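## Task

Rotate the purple-handled stopcock on the clamped Schlenk flask's side arm to its closed position, where the handle lies crosswise to the side arm. The flask has to remain in its clamp exactly as now, the stopper has to remain seated in the neck, and the stand must not be displaced. Breaking any glass means failure.

## Robot and tools

ROBOT AND FRAME. Two arms, left_arm and right_arm, each ride a carriage on one shared floor track running along y at x = 0. left_rail is always the carriage on the +y side and carries left_arm; right_rail carries right_arm. Each arm base sits at x = 0, y = its rail's position_m, z = 0.04 m, facing +x. Scene frame is fixed to the table: table top z = 0, +z up, +x the direction the arms face, +y to their left, y = 0 mid-track. The table edge is at x = 0.17 m. left_arm's fingers are rigid. right_arm's fingers can fold: only parts held in the outer quarter of the pads (near the tips) are squeezed fully; deeper in, or when a tip is pushed into a surface, fingers may fold and grips can slip. Gripper fingers point along the hand's +z, open and close along its y; end_effector_position is the point between closed pads, fingertips reach about 33 mm past it (9 mm when fully open).

execute_actions(actions, cameras). actions is an ordered list; each action may hold rows, steps, until and rail commands. rows: up to 15 rows, one per control step (1/30 s). Each row is 18 numbers in [-1, 1]: left dx, dy, dz, rx, ry, rz, gripper position, force_limit, speed, then the same nine for the right arm. The six pose numbers are offsets, not poses: measured from that arm's Hand target at the start of the action, in the Hand target's own axes; every row counts from that same start, not from the previous row. 1.0 equals 0.6 m or 180 degrees; rx, ry, rz form one rotation vector. Sending the same offset in a new action moves further. All six zero re-requests the current Hand target. steps: 1 to 450 (default 15), at least one per row; after the last row each arm keeps heading to that row's target. Ramp offsets up gradually (about 0.01 per row is 0.18 m/s) for smooth motion. The controller clips each step's command to 150 mm and 16 degrees from the measured pose. An empty actions list just reports state and images.

Gripper numbers: position +1 fully open (140 mm), about -0.8 pads touch, -1 closes until blocked. force_limit -1 to +1 raises pad force (roughly 14 N to 58 N at slow closing); speed -1 to +1 is about 30 to 250 mm/s, and faster closing squeezes harder. To leave a gripper unchanged, resend its last three numbers (0 is a real command). object_status: 0 moving, 1 blocked while opening, 2 blocked while closing (a grip), 3 reached target or pads met. position_measured is in counts: 3 open, 75 about 100 mm, 139 about 60 mm, 200 about 20 mm, 230 closed.

Rails: in an action write {"left_rail": {"position_m": x}} (left_rail -0.8 to 1.5 m, right_rail -1.5 to 0.8 m), plus optional speed_m_s (0.01 to 1) and acceleration_factor (0.1 to 1), or {"stop": true}. Then wait with an action like {"steps": n, "until": {"left_rail": {"position_status": ["!=", "moving"]}}}. Numeric conditions need a comparison ("=", "!=", "<", "<=", ">", ">="); {"all": {"status": "ended"}} and {"any": {"status": "ended"}} are also allowed. Keep carriages at least 0.78 m apart. Let a carriage arrive before placing its gripper at a scene point or ending the scene. Status words: moving, done, stopped, contact_stop, time_out, stopped_with_arm, stopped_for_other_arm, stopped_for_other_carriage; position_answer taken or not_taken.

move(target, speed, blend, stop_force, zero, blocking, cameras). target is one 18-number row or a list of up to 15 rows, same layout and scale as above; all offsets count from the Hand targets at the move's start. speed is path top speed in m/s, 0.002 to 0.5 (default 0.25), rotation up to twice that in rad/s; one value or one per target. blend in metres rounds corners in a list. stop_force 3 to 40 N ends an arm's path when its wrist sensor feels that much push against the motion; unreliable when the gripper rotates. zero (default true) rezeroes before the move. blocking=false returns early; then use wait or stop before further rows or moves. Paths are straight, do not avoid obstacles, and last at most 10 s. The result adds a move: line such as done, off_target, moving, held or fault, plus limits (paced, held).

wait(seconds 0 to 10) lets time pass. stop brakes a running move. zoom_image(camera, region [x0, y0, x1, y1], at most 504x504 px) enlarges part of a latest image. zero_wrist_force(arm) rezeroes that wrist sensor. finished_scene(scene 1 or 2) ends the scene irreversibly; the goal must hold with the robot released.

RESULTS. Per gripper: end_effector_position (m), end_effector_quat_wxyz, velocities; Joint positions and velocities per arm in order rail, shoulder pan, shoulder lift, elbow, wrist 1, wrist 2, wrist 3; joint torques; Wrist force and Wrist torque in the hand's own axes, plus a line with the peak since last shown; Hand target (the base for the next offsets); Tool commands; rail position_m and statuses. Cameras: cam_high, cam_bench_left, cam_bench_mid, cam_bench_right, cam_left_wrist, cam_right_wrist, each 896x504.

AVOID. Contact torque reaching a joint limit (141 N m big joints, 26.3 N m wrist joints) or about 150 N outside force halts that arm for 10 s. Wrist joints manage only around 14.3 N m extra, so twisting a stiff tap hard or levering on the gripper is penalised. Don't let the arms or carriages collide, don't slam or push hard on the fragile glass, stand, clamp or stopper, and never let anything fall off the table. Long holds or stretched, blocked arms heat motors (MOTOR HOT at 70 °C, brake stop at 85 °C).

Each tool is called after ">>>" as a command line: name --argument value for each argument, lists and objects as JSON in quotes; but a table of rows of numbers goes row by row, as --pt "numbers of a row", without its own name.

## Session

>>> execute_actions --actions '[]'

Scene clock: 0.00 s.
left_arm: end_effector_position=(+0.3456, +0.8387, +0.5800) position_measured=3 object_status=3 end_effector_quat_wxyz=(+0.000, +1.000, +0.000, +0.000) | right_arm: end_effector_position=(+0.3456, -1.1254, +0.5800) position_measured=3 object_status=3 end_effector_quat_wxyz=(+0.000, +1.000, +0.000, +0.000)
Joint positions: left_arm=[0.811 -0.316 -1.725 0.971 -0.816 -1.571 2.826] | right_arm=[-1.153 -0.316 -1.725 0.971 -0.816 -1.571 2.826]
Joint velocities: within noise
Joint torques (N m): no reading
Wrist force (N): no reading
Wrist torque (N m): no reading
Wrist force, peak (N): no reading
Hand target: left_arm +0.3456, +0.8387, +0.5800; +0.000, +1.000, +0.000, +0.000 | right_arm +0.3456, -1.1254, +0.5800; +0.000, +1.000, +0.000, +0.000
Tool commands: left_gripper/position=+1.0 left_gripper/force_limit=+1.0 left_gripper/speed=+1.0 right_gripper/position=+1.0 right_gripper/force_limit=+1.0 right_gripper/speed=+1.0
left_rail: position_m=0.811 position_status=done
right_rail: position_m=-1.153 position_status=done

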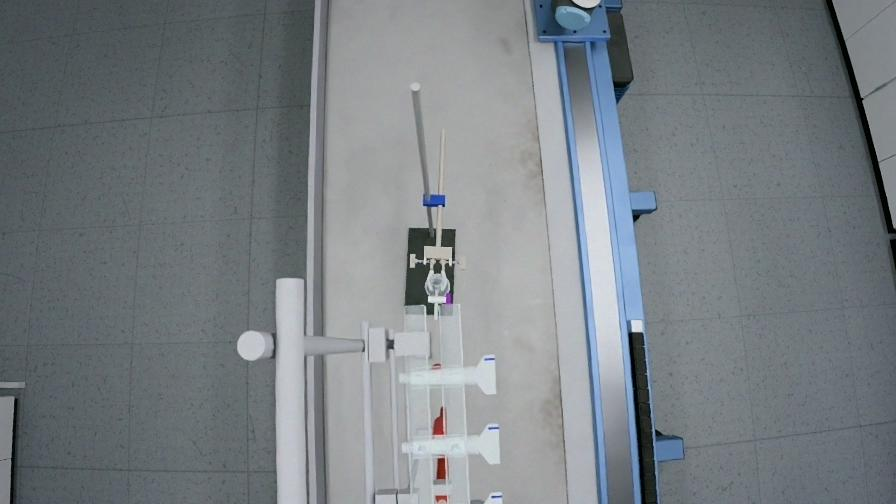

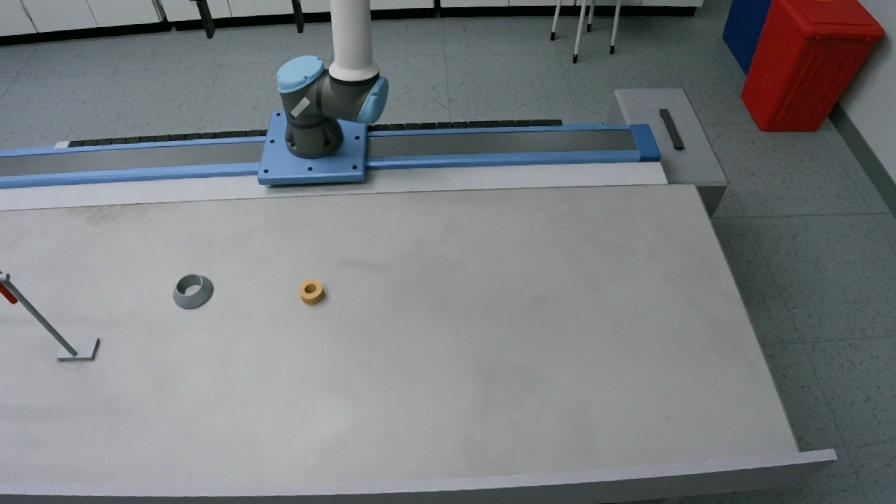

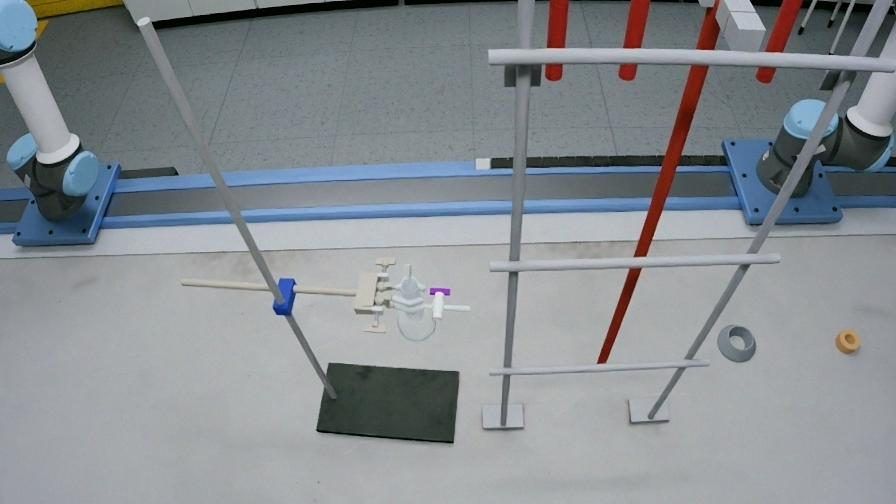

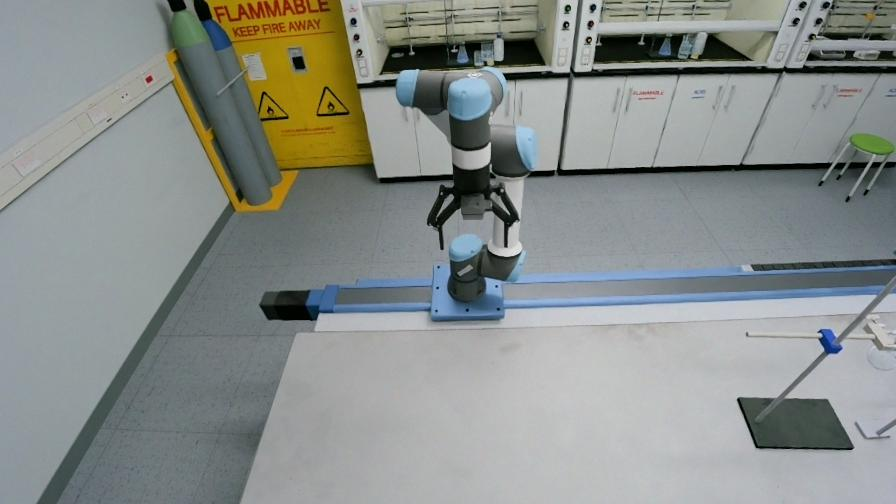

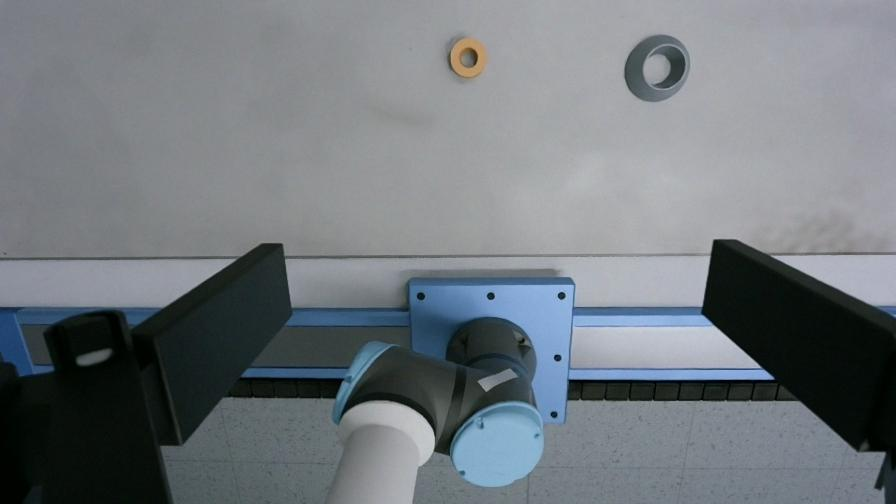

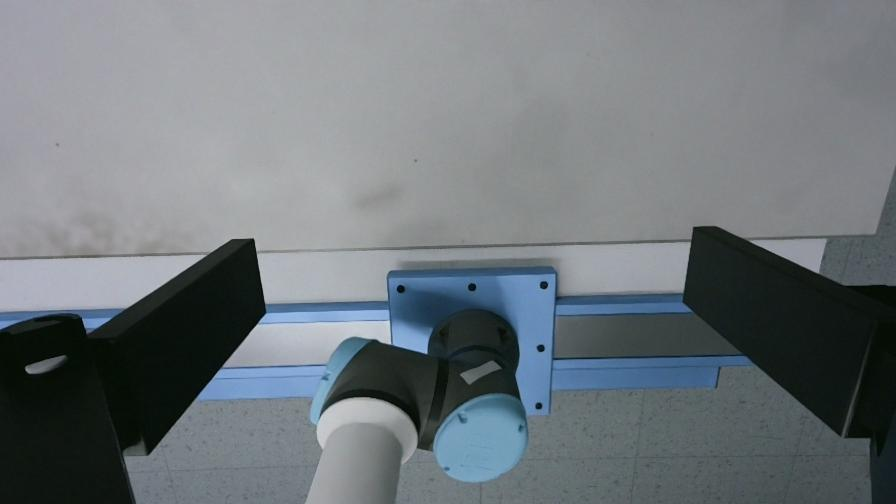

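>>> zoom_image --camera "cam_bench_mid" --region '[330, 220, 530, 360]'

>>> zoom_image --camera "cam_high" --region '[380, 220, 500, 330]'

>>> zoom_image --camera "cam_bench_mid" --region '[400, 270, 480, 330]'

Scaled by 2.520.

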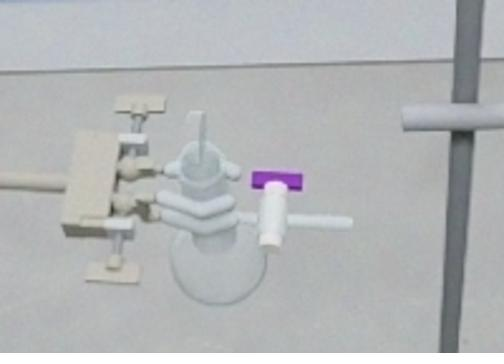

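Scaled by 4.200.

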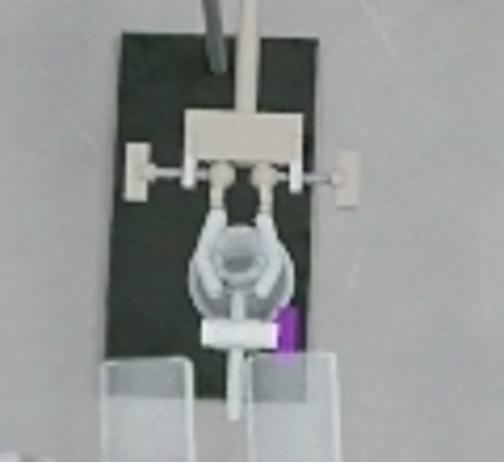

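Scaled by 6.300.

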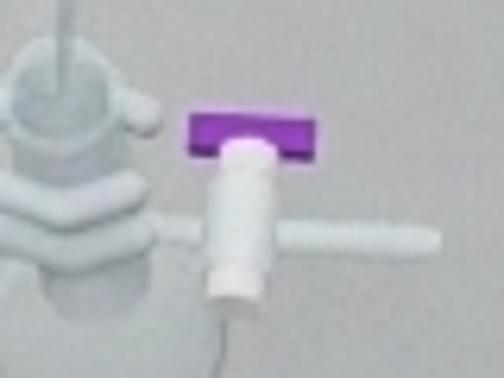

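>>> execute_actions --actions '[{"right_rail": {"position_m": -0.375, "speed_m_s": 0.5, "acceleration_factor": 0.5}, "steps": 200, "until": {"right_rail": {"position_status": ["!=", "moving"]}}}]' --cameras '["cam_bench_mid", "cam_high"]'

Scene clock: 21.50 s.
left_arm: end_effector_position=(+0.3456, +0.8387, +0.5800) position_measured=3 object_status=3 end_effector_quat_wxyz=(+0.000, +1.000, +0.000, +0.000) | right_arm: end_effector_position=(+0.3456, -0.3478, +0.5800) position_measured=3 object_status=3 end_effector_quat_wxyz=(+0.000, +1.000, +0.000, +0.000)
Joint positions: left_arm=[0.811 -0.316 -1.725 0.971 -0.816 -1.571 2.826] | right_arm=[-0.375 -0.316 -1.725 0.971 -0.816 -1.571 2.826]
Joint velocities: within noise
Joint torques (N m): left_arm=[-0.08 -13.38 -17.88 -4 0.11 0.06] | right_arm=[1.05 -12.1 -17.59 -3.57 0.19 0.17]
Wrist force (N): left_arm=[-0.2 0.1 0.5] | right_arm=[0.2 0.5 0.0]
Wrist torque (N m): left_arm=[0.02 0.05 0.01] | right_arm=[0.11 -0.04 -0.01]
Wrist force, peak (N): left_arm=[-0.3 0.4 0.5] | right_arm=[-0.1 1.9 0.0]
Hand target: left_arm +0.3456, +0.8387, +0.5800; +0.000, +1.000, +0.000, +0.000 | right_arm +0.3456, -0.3478, +0.5800; +0.000, +1.000, +0.000, +0.000
Tool commands: left_gripper/position=+1.0 left_gripper/force_limit=+1.0 left_gripper/speed=+1.0 right_gripper/position=+1.0 right_gripper/force_limit=+1.0 right_gripper/speed=+1.0
left_rail: position_m=0.811 position_status=done
right_rail: position_m=-0.375 speed_m_s=0.50 position_status=done
Images, in order (width x height): cam_high 896x504, cam_bench_mid 896x504.

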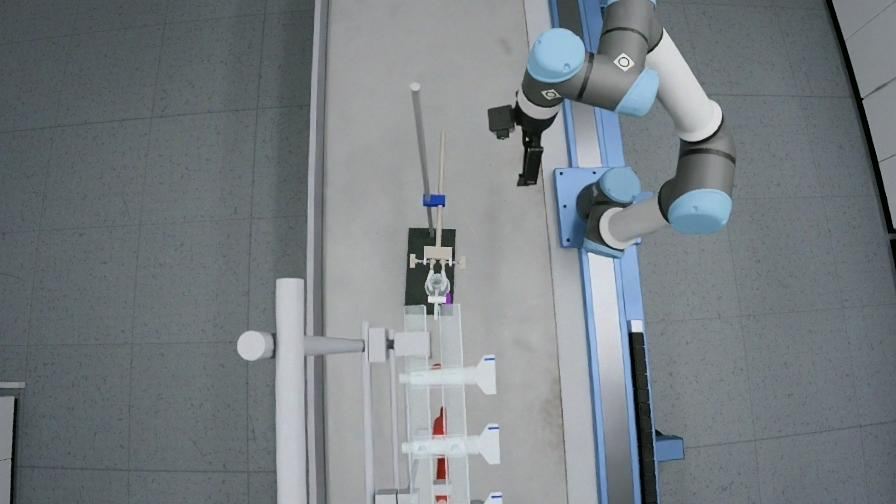

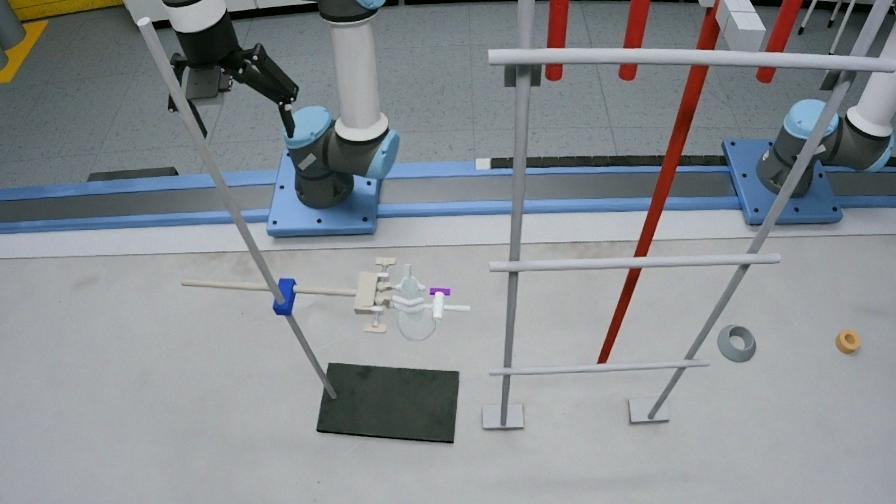

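>>> move --pt "0 0 0 0 0 0 1 1 1 -0.026 -0.4533 0.2667 0 0.5 0 1 1 1" --speed 0.25 --cameras '["cam_bench_mid", "cam_right_wrist", "cam_high"]'

Scene clock: 26.07 s.
left_arm: end_effector_position=(+0.3456, +0.8387, +0.5800) position_measured=3 object_status=3 end_effector_quat_wxyz=(+0.000, +1.000, +0.000, +0.000) | right_arm: end_effector_position=(+0.3300, -0.0757, +0.4200) position_measured=3 object_status=3 end_effector_quat_wxyz=(+0.000, +0.707, +0.000, +0.707)
Joint positions: left_arm=[0.811 -0.316 -1.725 0.971 -0.816 -1.571 2.826] | right_arm=[-0.375 1.047 -1.515 2.412 -4.038 -2.618 3.142]
Joint velocities: within noise
Joint torques (N m): left_arm=[-0.34 -13.05 -15.87 -4.55 0.16 0.23] | right_arm=[-7.22 -10.08 -23.22 -2.22 1.81 -1.84]
Wrist force (N): left_arm=[0.2 0.0 0.1] | right_arm=[1.7 -0.6 1.0]
Wrist torque (N m): left_arm=[-0.01 -0.04 0.00] | right_arm=[0.10 -0.41 -0.07]
Wrist force, peak (N): left_arm=[-0.1 0.1 0.7] | right_arm=[2.2 -0.8 1.0]
Hand target: left_arm +0.3456, +0.8387, +0.5800; +0.000, +1.000, +0.000, +0.000 | right_arm +0.3300, -0.0758, +0.4200; +0.000, +0.707, +0.000, +0.707
Off the commanded pose: left_arm 0.000 m, 0 deg | right_arm 0.000 m, 0 deg.
left_rail: position_m=0.811 position_status=done
right_rail: position_m=-0.375 speed_m_s=0.50 position_status=done
move: done
camera_calibration:
cam_right_wrist: T_world_to_cam=[[-0.00934567, -0.999467, -0.0312899, -0.0475773], [-0.313469, 0.0326422, -0.949037, 0.516722], [0.949553, 0.000939001, -0.313606, -0.0368042], [0, 0, 0, 1]] pos_world=[0.196479, -0.0643843, 0.477358]
Images, in order (width x height): cam_high 896x504, cam_bench_mid 896x504, cam_right_wrist 896x504.

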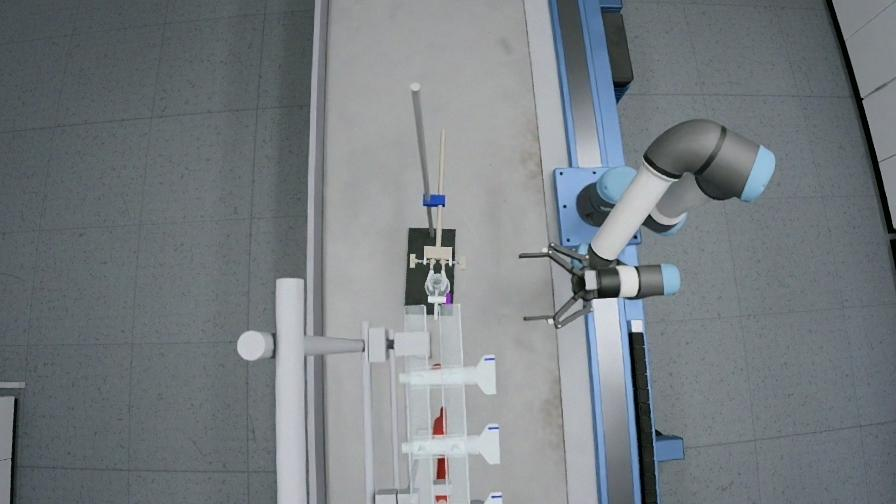

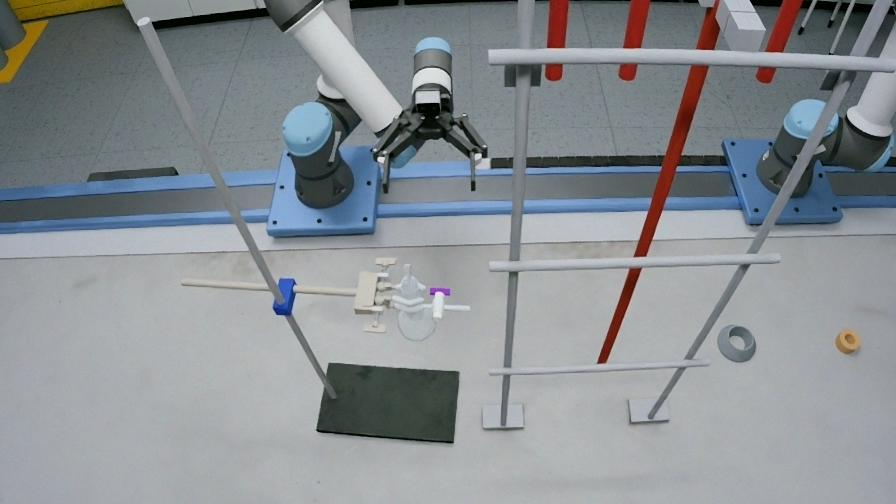

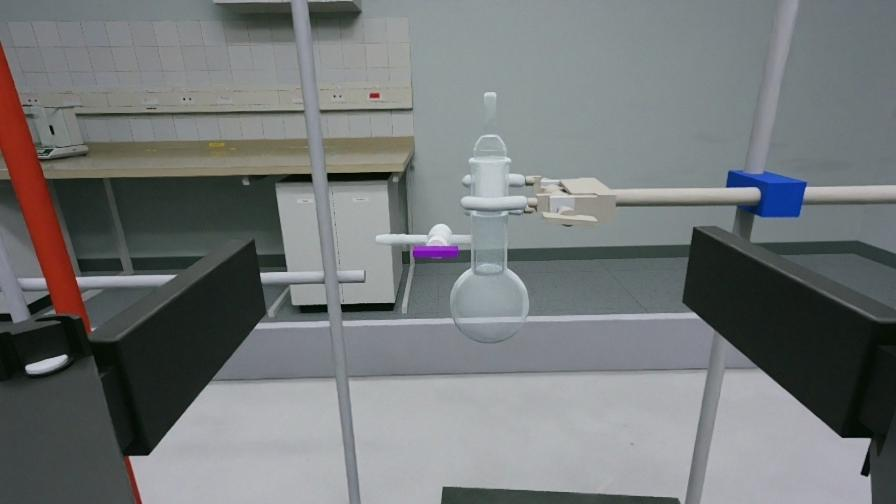

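>>> zoom_image --camera "cam_right_wrist" --region '[360, 80, 640, 350]'

>>> zoom_image --camera "cam_right_wrist" --region '[360, 200, 500, 290]'

Scaled by 1.800.

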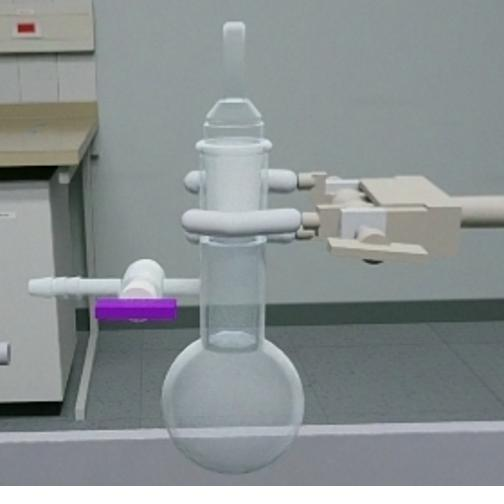

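Scaled by 3.600.

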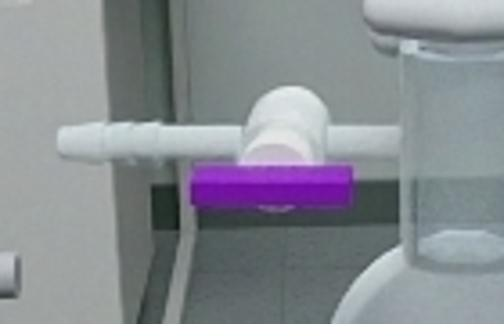

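>>> zoom_image --camera "cam_right_wrist" --region '[405, 235, 470, 270]'

>>> zoom_image --camera "cam_right_wrist" --region '[370, 215, 480, 275]'

Scaled by 7.754.

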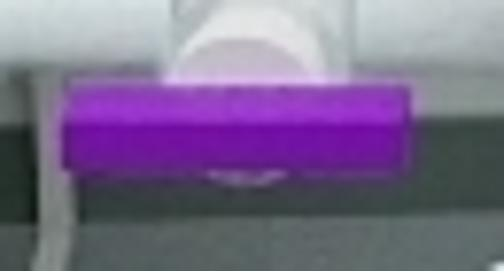

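Scaled by 4.582.

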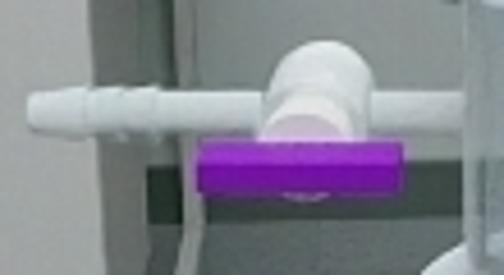

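>>> execute_actions --actions '[]'

>>> zoom_image --camera "cam_high" --region '[415, 265, 465, 325]'

>>> zoom_image --camera "cam_bench_left" --region '[0, 200, 120, 370]'

>>> zoom_image --camera "cam_bench_right" --region '[720, 270, 896, 460]'

Scene clock: 31.87 s.
left_arm: end_effector_position=(+0.3456, +0.8387, +0.5800) position_measured=3 object_status=3 end_effector_quat_wxyz=(+0.000, +1.000, +0.000, +0.000) | right_arm: end_effector_position=(+0.3300, -0.0758, +0.4200) position_measured=3 object_status=3 end_effector_quat_wxyz=(+0.000, +0.707, +0.000, +0.707)
Joint positions: left_arm=[0.811 -0.316 -1.725 0.971 -0.816 -1.571 2.826] | right_arm=[-0.375 1.047 -1.515 2.412 -4.038 -2.618 3.142]
Joint velocities: within noise
Joint torques (N m): left_arm=[-0.09 -13.49 -14.46 -4.56 0.12 0.16] | right_arm=[-9.22 -10.36 -18.81 -2.07 1.58 -1.98]
Wrist force (N): left_arm=[0.0 0.2 0.3] | right_arm=[2.1 -0.8 0.9]
Wrist torque (N m): left_arm=[0.04 0.01 0.00] | right_arm=[0.05 -0.49 -0.06]
Wrist force, peak (N): left_arm=[0.1 0.1 0.6] | right_arm=[2.2 -1.0 1.3]
Hand target: left_arm +0.3456, +0.8387, +0.5800; +0.000, +1.000, +0.000, +0.000 | right_arm +0.3300, -0.0758, +0.4200; +0.000, +0.707, +0.000, +0.707
Tool commands: left_gripper/position=+1.0 left_gripper/force_limit=+1.0 left_gripper/speed=+1.0 right_gripper/position=+1.0 right_gripper/force_limit=+1.0 right_gripper/speed=+1.0
Off the commanded pose: left_arm 0.000 m, 0 deg | right_arm 0.000 m, 0 deg.
left_rail: position_m=0.811 position_status=done
right_rail: position_m=-0.375 speed_m_s=0.50 position_status=done
camera_calibration:
cam_left_wrist: T_world_to_cam=[[-0.0265537, -0.998538, -0.047078, 0.890111], [-0.954746, 0.0113769, 0.297205, 0.163566], [-0.296234, 0.0528394, -0.953653, 0.754038], [0, 0, 0, 1]] pos_world=[0.403171, 0.847106, 0.712382]
cam_right_wrist: T_world_to_cam=[[-0.00942646, -0.999466, -0.0312838, -0.0475772], [-0.313397, 0.0326619, -0.94906, 0.516719], [0.949575, 0.000857959, -0.313537, -0.0368735], [0, 0, 0, 1]] pos_world=[0.196504, -0.0643971, 0.477348]

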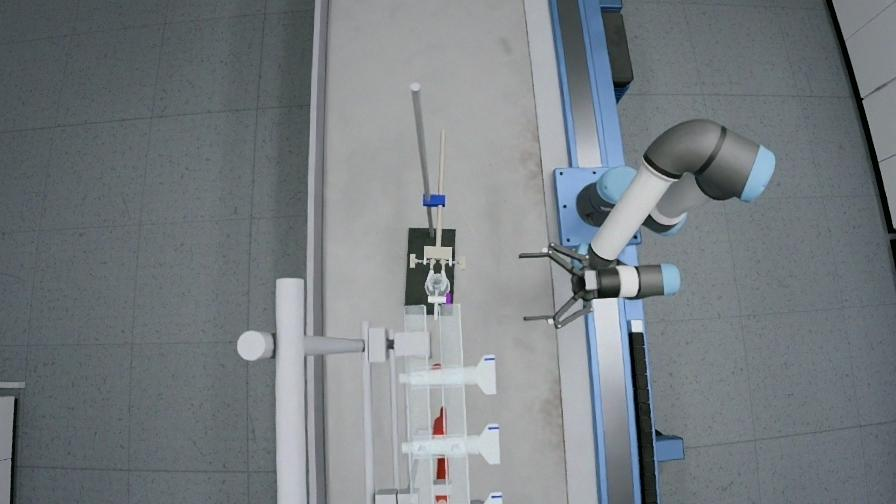

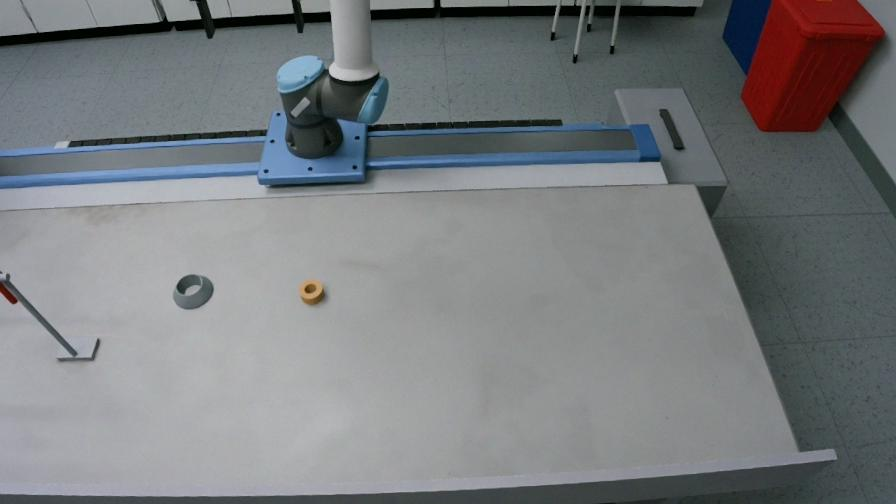

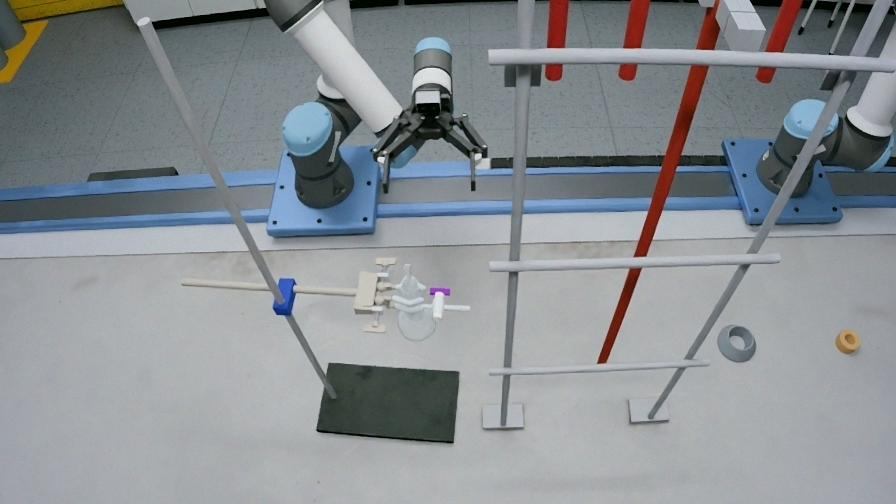

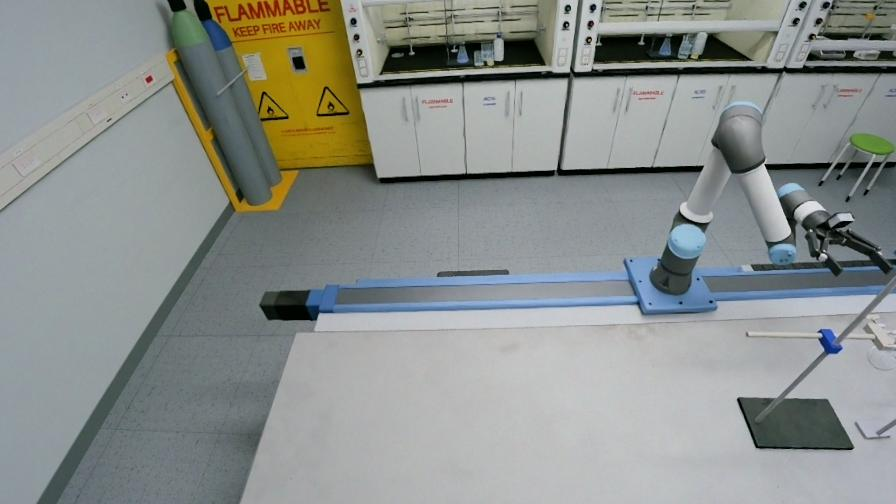

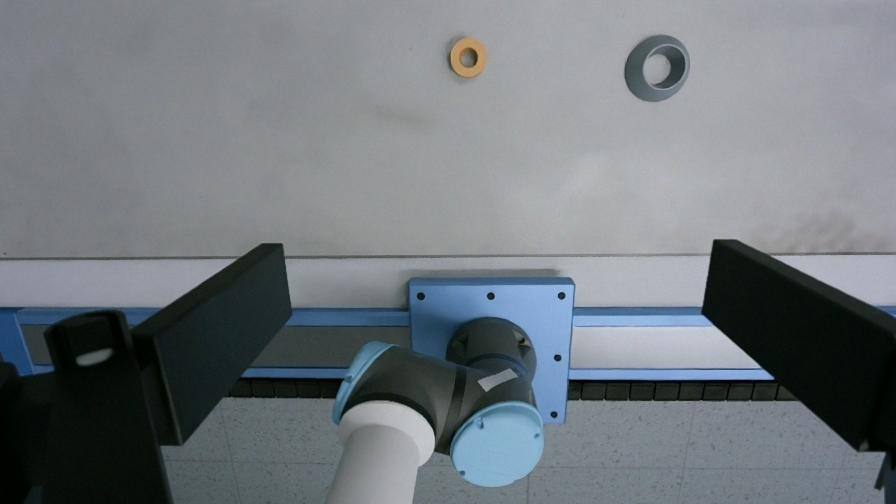

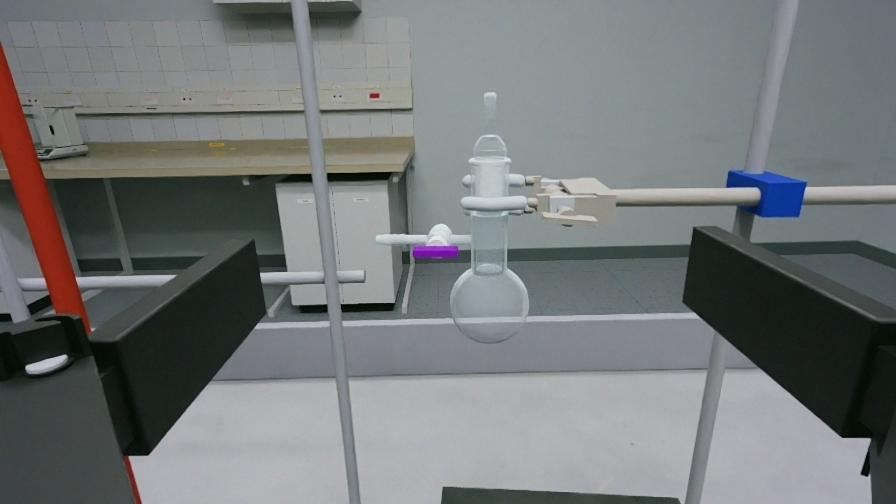

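Scaled by 8.400.

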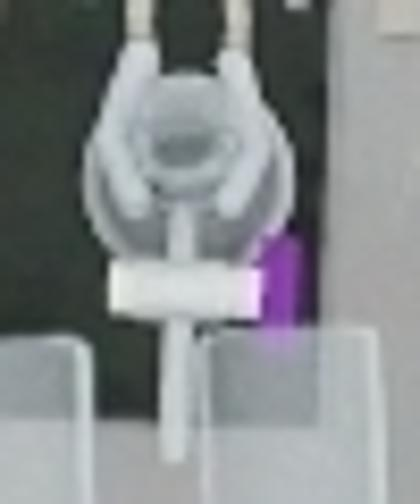

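Scaled by 2.965.

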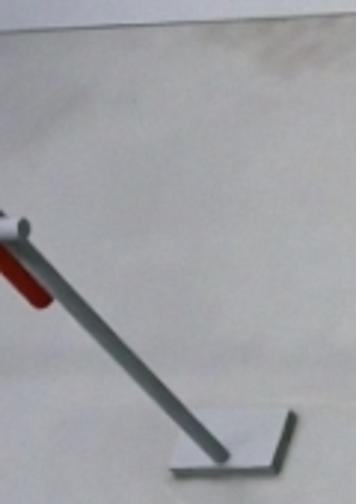

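Scaled by 2.653.

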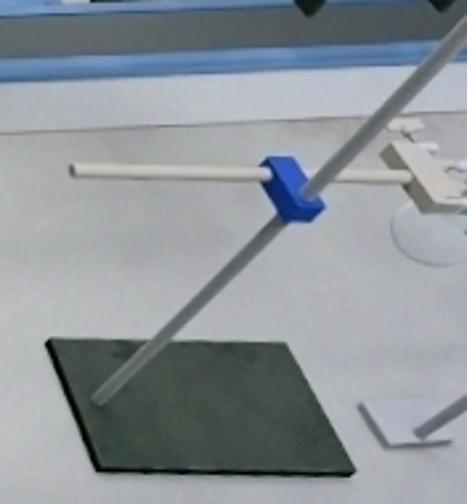

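>>> zoom_image --camera "cam_high" --region '[520, 0, 640, 60]'

>>> zoom_image --camera "cam_high" --region '[550, 440, 670, 500]'

>>> zoom_image --camera "cam_high" --region '[550, 300, 670, 360]'

Scaled by 4.200.

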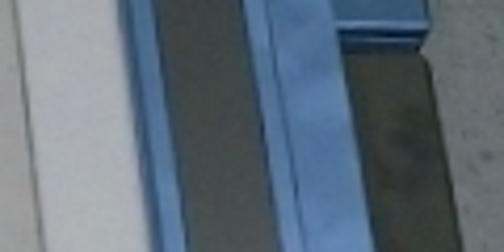

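Scaled by 4.200.

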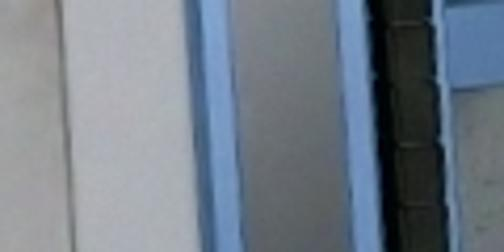

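Scaled by 4.200.

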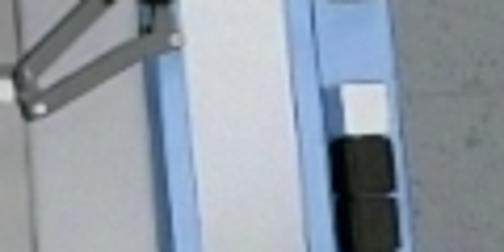

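>>> move --pt "0 0 0 0 0 0 1 1 1 -0.07167 -0.04983 0.08417 -0.02313 -0.02313 -0.49961 -0.08 -1 -1" --speed 0.25 --cameras '["cam_bench_mid", "cam_right_wrist", "cam_high"]'

>>> zoom_image --camera "cam_right_wrist" --region '[300, 100, 600, 400]'

Scene clock: 42.80 s.
left_arm: end_effector_position=(+0.3456, +0.8387, +0.5800) position_measured=3 object_status=3 end_effector_quat_wxyz=(+0.000, +1.000, +0.000, +0.000) | right_arm: end_effector_position=(+0.3805, -0.0459, +0.3770) position_measured=139 object_status=3 end_effector_quat_wxyz=(+0.523, +0.523, +0.476, +0.476)
Joint positions: left_arm=[0.811 -0.316 -1.725 0.971 -0.816 -1.571 2.826] | right_arm=[-0.375 1.002 -1.264 2.266 -4.143 -2.665 1.571]
Joint velocities: within noise
Joint torques (N m): left_arm=[0.17 -13.47 -11.69 -4.64 0.19 0.13] | right_arm=[-9.38 -18.47 -21.04 -2.42 -0.28 -2.19]
Wrist force (N): left_arm=[0.1 0.1 0.2] | right_arm=[0.5 0.4 0.9]
Wrist torque (N m): left_arm=[0.03 -0.02 0.01] | right_arm=[0.23 -0.08 0.08]
Wrist force, peak (N): left_arm=[0.0 0.2 0.7] | right_arm=[2.2 -0.7 1.6]
Hand target: left_arm +0.3456, +0.8387, +0.5800; +0.000, +1.000, +0.000, +0.000 | right_arm +0.3805, -0.0459, +0.3770; +0.523, +0.523, +0.476, +0.476
Off the commanded pose: left_arm 0.000 m, 0 deg | right_arm 0.000 m, 0 deg.
left_rail: position_m=0.811 position_status=done
right_rail: position_m=-0.375 speed_m_s=0.50 position_status=done
move: done
camera_calibration:
cam_right_wrist: T_world_to_cam=[[-0.0121877, -0.0304063, 0.999463, -0.361642], [-0.399696, -0.916063, -0.032743, 0.134617], [0.916567, -0.39988, -0.000988528, -0.22199], [0, 0, 0, 1]] pos_world=[0.252867, 0.0235517, 0.365636]
Images, in order (width x height): cam_high 896x504, cam_bench_mid 896x504, cam_right_wrist 896x504.

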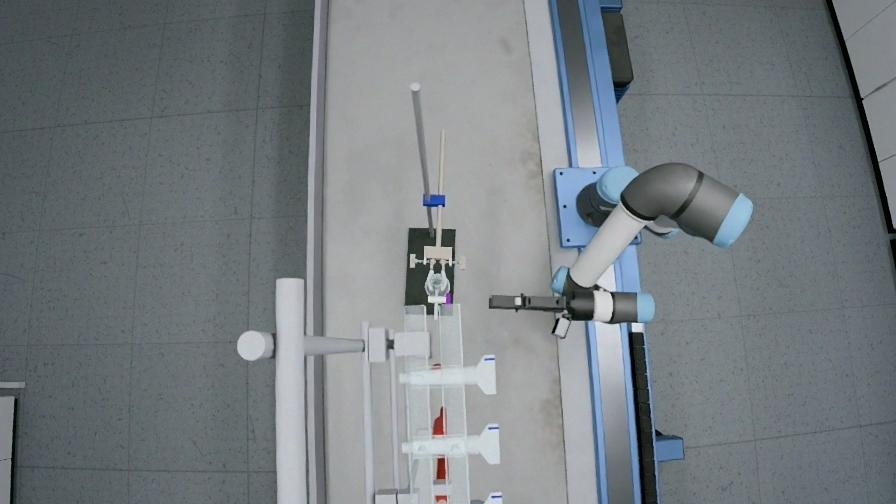

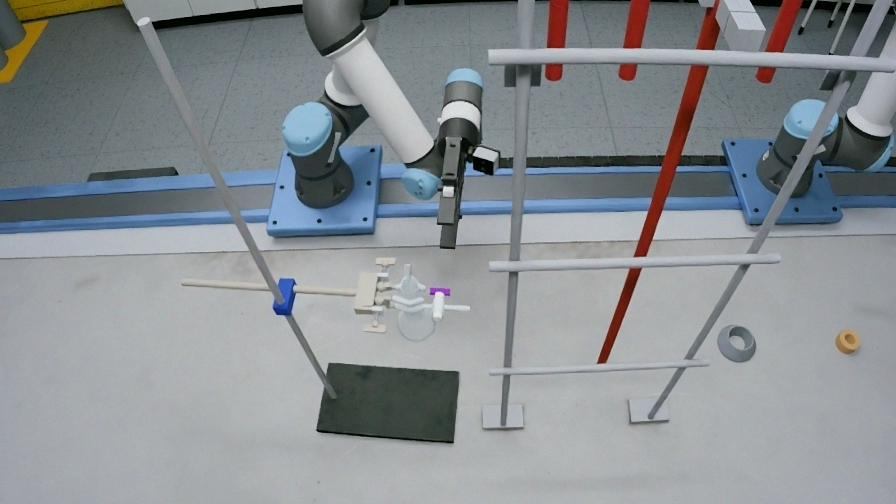

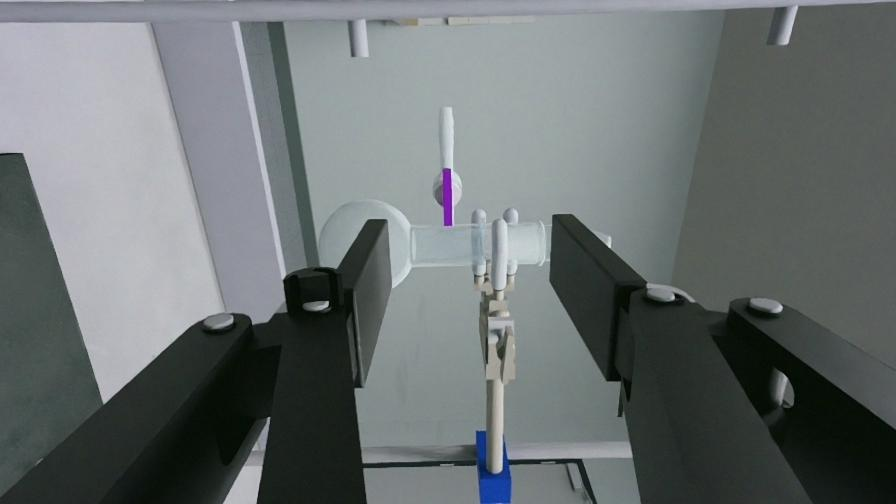

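Scaled by 1.680.

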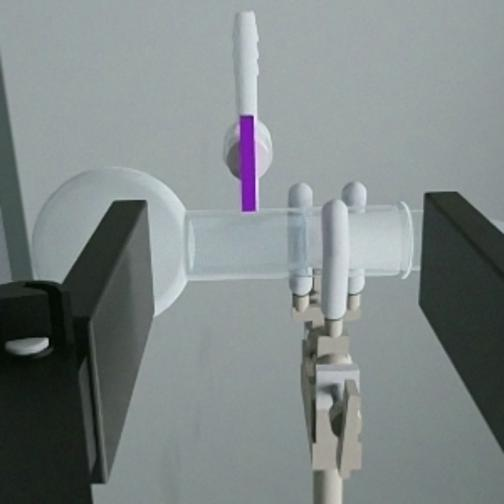

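>>> zoom_image --camera "cam_right_wrist" --region '[410, 90, 490, 240]'

>>> zoom_image --camera "cam_right_wrist" --region '[420, 155, 480, 235]'

>>> zoom_image --camera "cam_right_wrist" --region '[260, 190, 680, 400]'

Scaled by 3.360.

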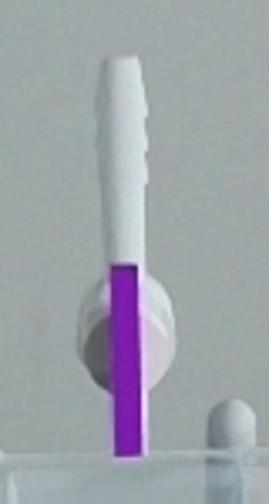

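Scaled by 6.300.

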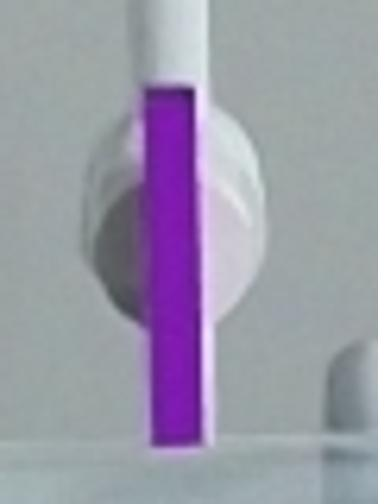

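Scaled by 1.200.

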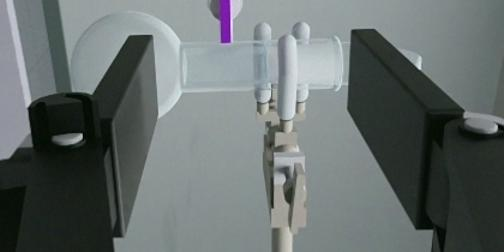

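>>> move --pt "0 0 0 0 0 0 1 1 1 0 0 0.0833 0 0 0 -0.08 -1 -1" --speed 0.08 --cameras '["cam_right_wrist"]'

>>> zoom_image --camera "cam_right_wrist" --region '[410, 60, 510, 240]'

>>> zoom_image --camera "cam_right_wrist" --region '[420, 140, 480, 230]'

>>> zoom_image --camera "cam_right_wrist" --region '[420, 190, 520, 360]'

Scene clock: 50.07 s.
left_arm: end_effector_position=(+0.3456, +0.8387, +0.5800) position_measured=3 object_status=3 end_effector_quat_wxyz=(+0.000, +1.000, +0.000, +0.000) | right_arm: end_effector_position=(+0.4302, -0.0505, +0.3770) position_measured=139 object_status=3 end_effector_quat_wxyz=(+0.523, +0.523, +0.476, +0.476)
Joint positions: left_arm=[0.811 -0.316 -1.725 0.971 -0.816 -1.571 2.826] | right_arm=[-0.375 0.877 -1.249 2.242 -4.134 -2.54 1.571]
Joint velocities: within noise
Joint torques (N m): left_arm=[0.73 -13.4 -11.59 -4.54 0.21 0.18] | right_arm=[-8.74 -20.41 -21.65 -0.21 1.66 -1.91]
Wrist force (N): left_arm=[-0.2 0.2 0.4] | right_arm=[0.3 0.2 0.8]
Wrist torque (N m): left_arm=[0.04 0.04 0.01] | right_arm=[0.19 -0.04 0.09]
Wrist force, peak (N): left_arm=[0.1 0.4 0.6] | right_arm=[0.6 0.3 2.0]
Hand target: left_arm +0.3456, +0.8387, +0.5800; +0.000, +1.000, +0.000, +0.000 | right_arm +0.4303, -0.0505, +0.3770; +0.523, +0.523, +0.476, +0.476
Off the commanded pose: left_arm 0.000 m, 0 deg | right_arm 0.000 m, 0 deg.
left_rail: position_m=0.811 position_status=done
right_rail: position_m=-0.375 speed_m_s=0.50 position_status=done
move: done
camera_calibration:
cam_right_wrist: T_world_to_cam=[[-0.0122769, -0.0302619, 0.999467, -0.361126], [-0.399662, -0.916081, -0.0326464, 0.150209], [0.916581, -0.399849, -0.000847873, -0.269416], [0, 0, 0, 1]] pos_world=[0.302541, 0.0189496, 0.365609]
Images, in order (width x height): cam_right_wrist 896x504.

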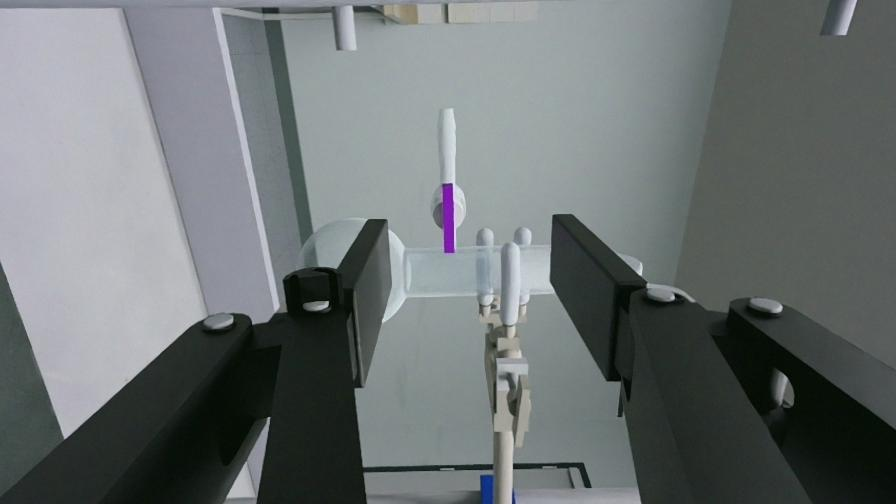

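Scaled by 2.800.

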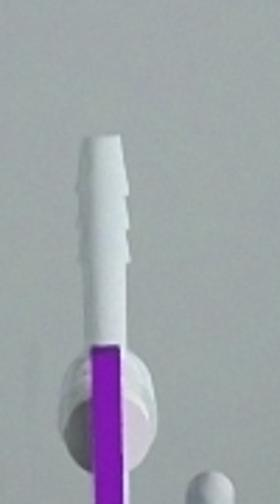

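Scaled by 5.600.

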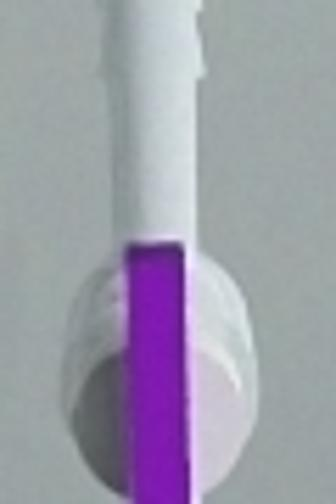

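Scaled by 2.965.

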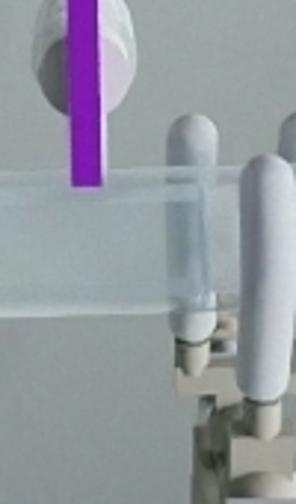

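>>> zoom_image --camera "cam_right_wrist" --region '[425, 175, 473, 255]'

>>> zoom_image --camera "cam_right_wrist" --region '[425, 100, 473, 180]'

>>> zoom_image --camera "cam_bench_mid" --region '[400, 180, 500, 340]'

Scaled by 6.300.

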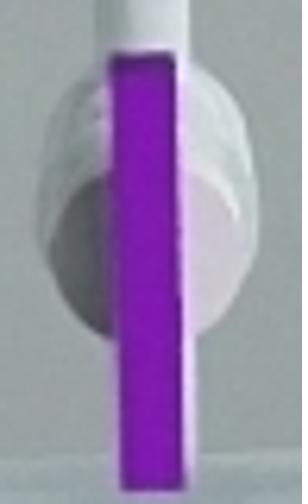

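Scaled by 6.300.

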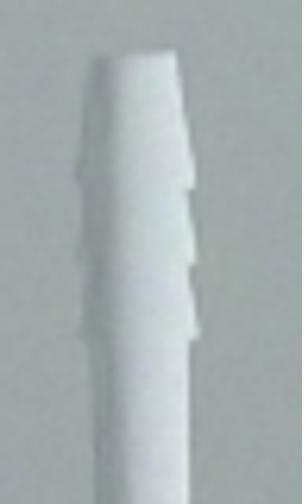

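This scene's latest camera images include none from cam_bench_mid. They are from: cam_right_wrist. cam_bench_mid's image comes with the result of a call that names it in "cameras".


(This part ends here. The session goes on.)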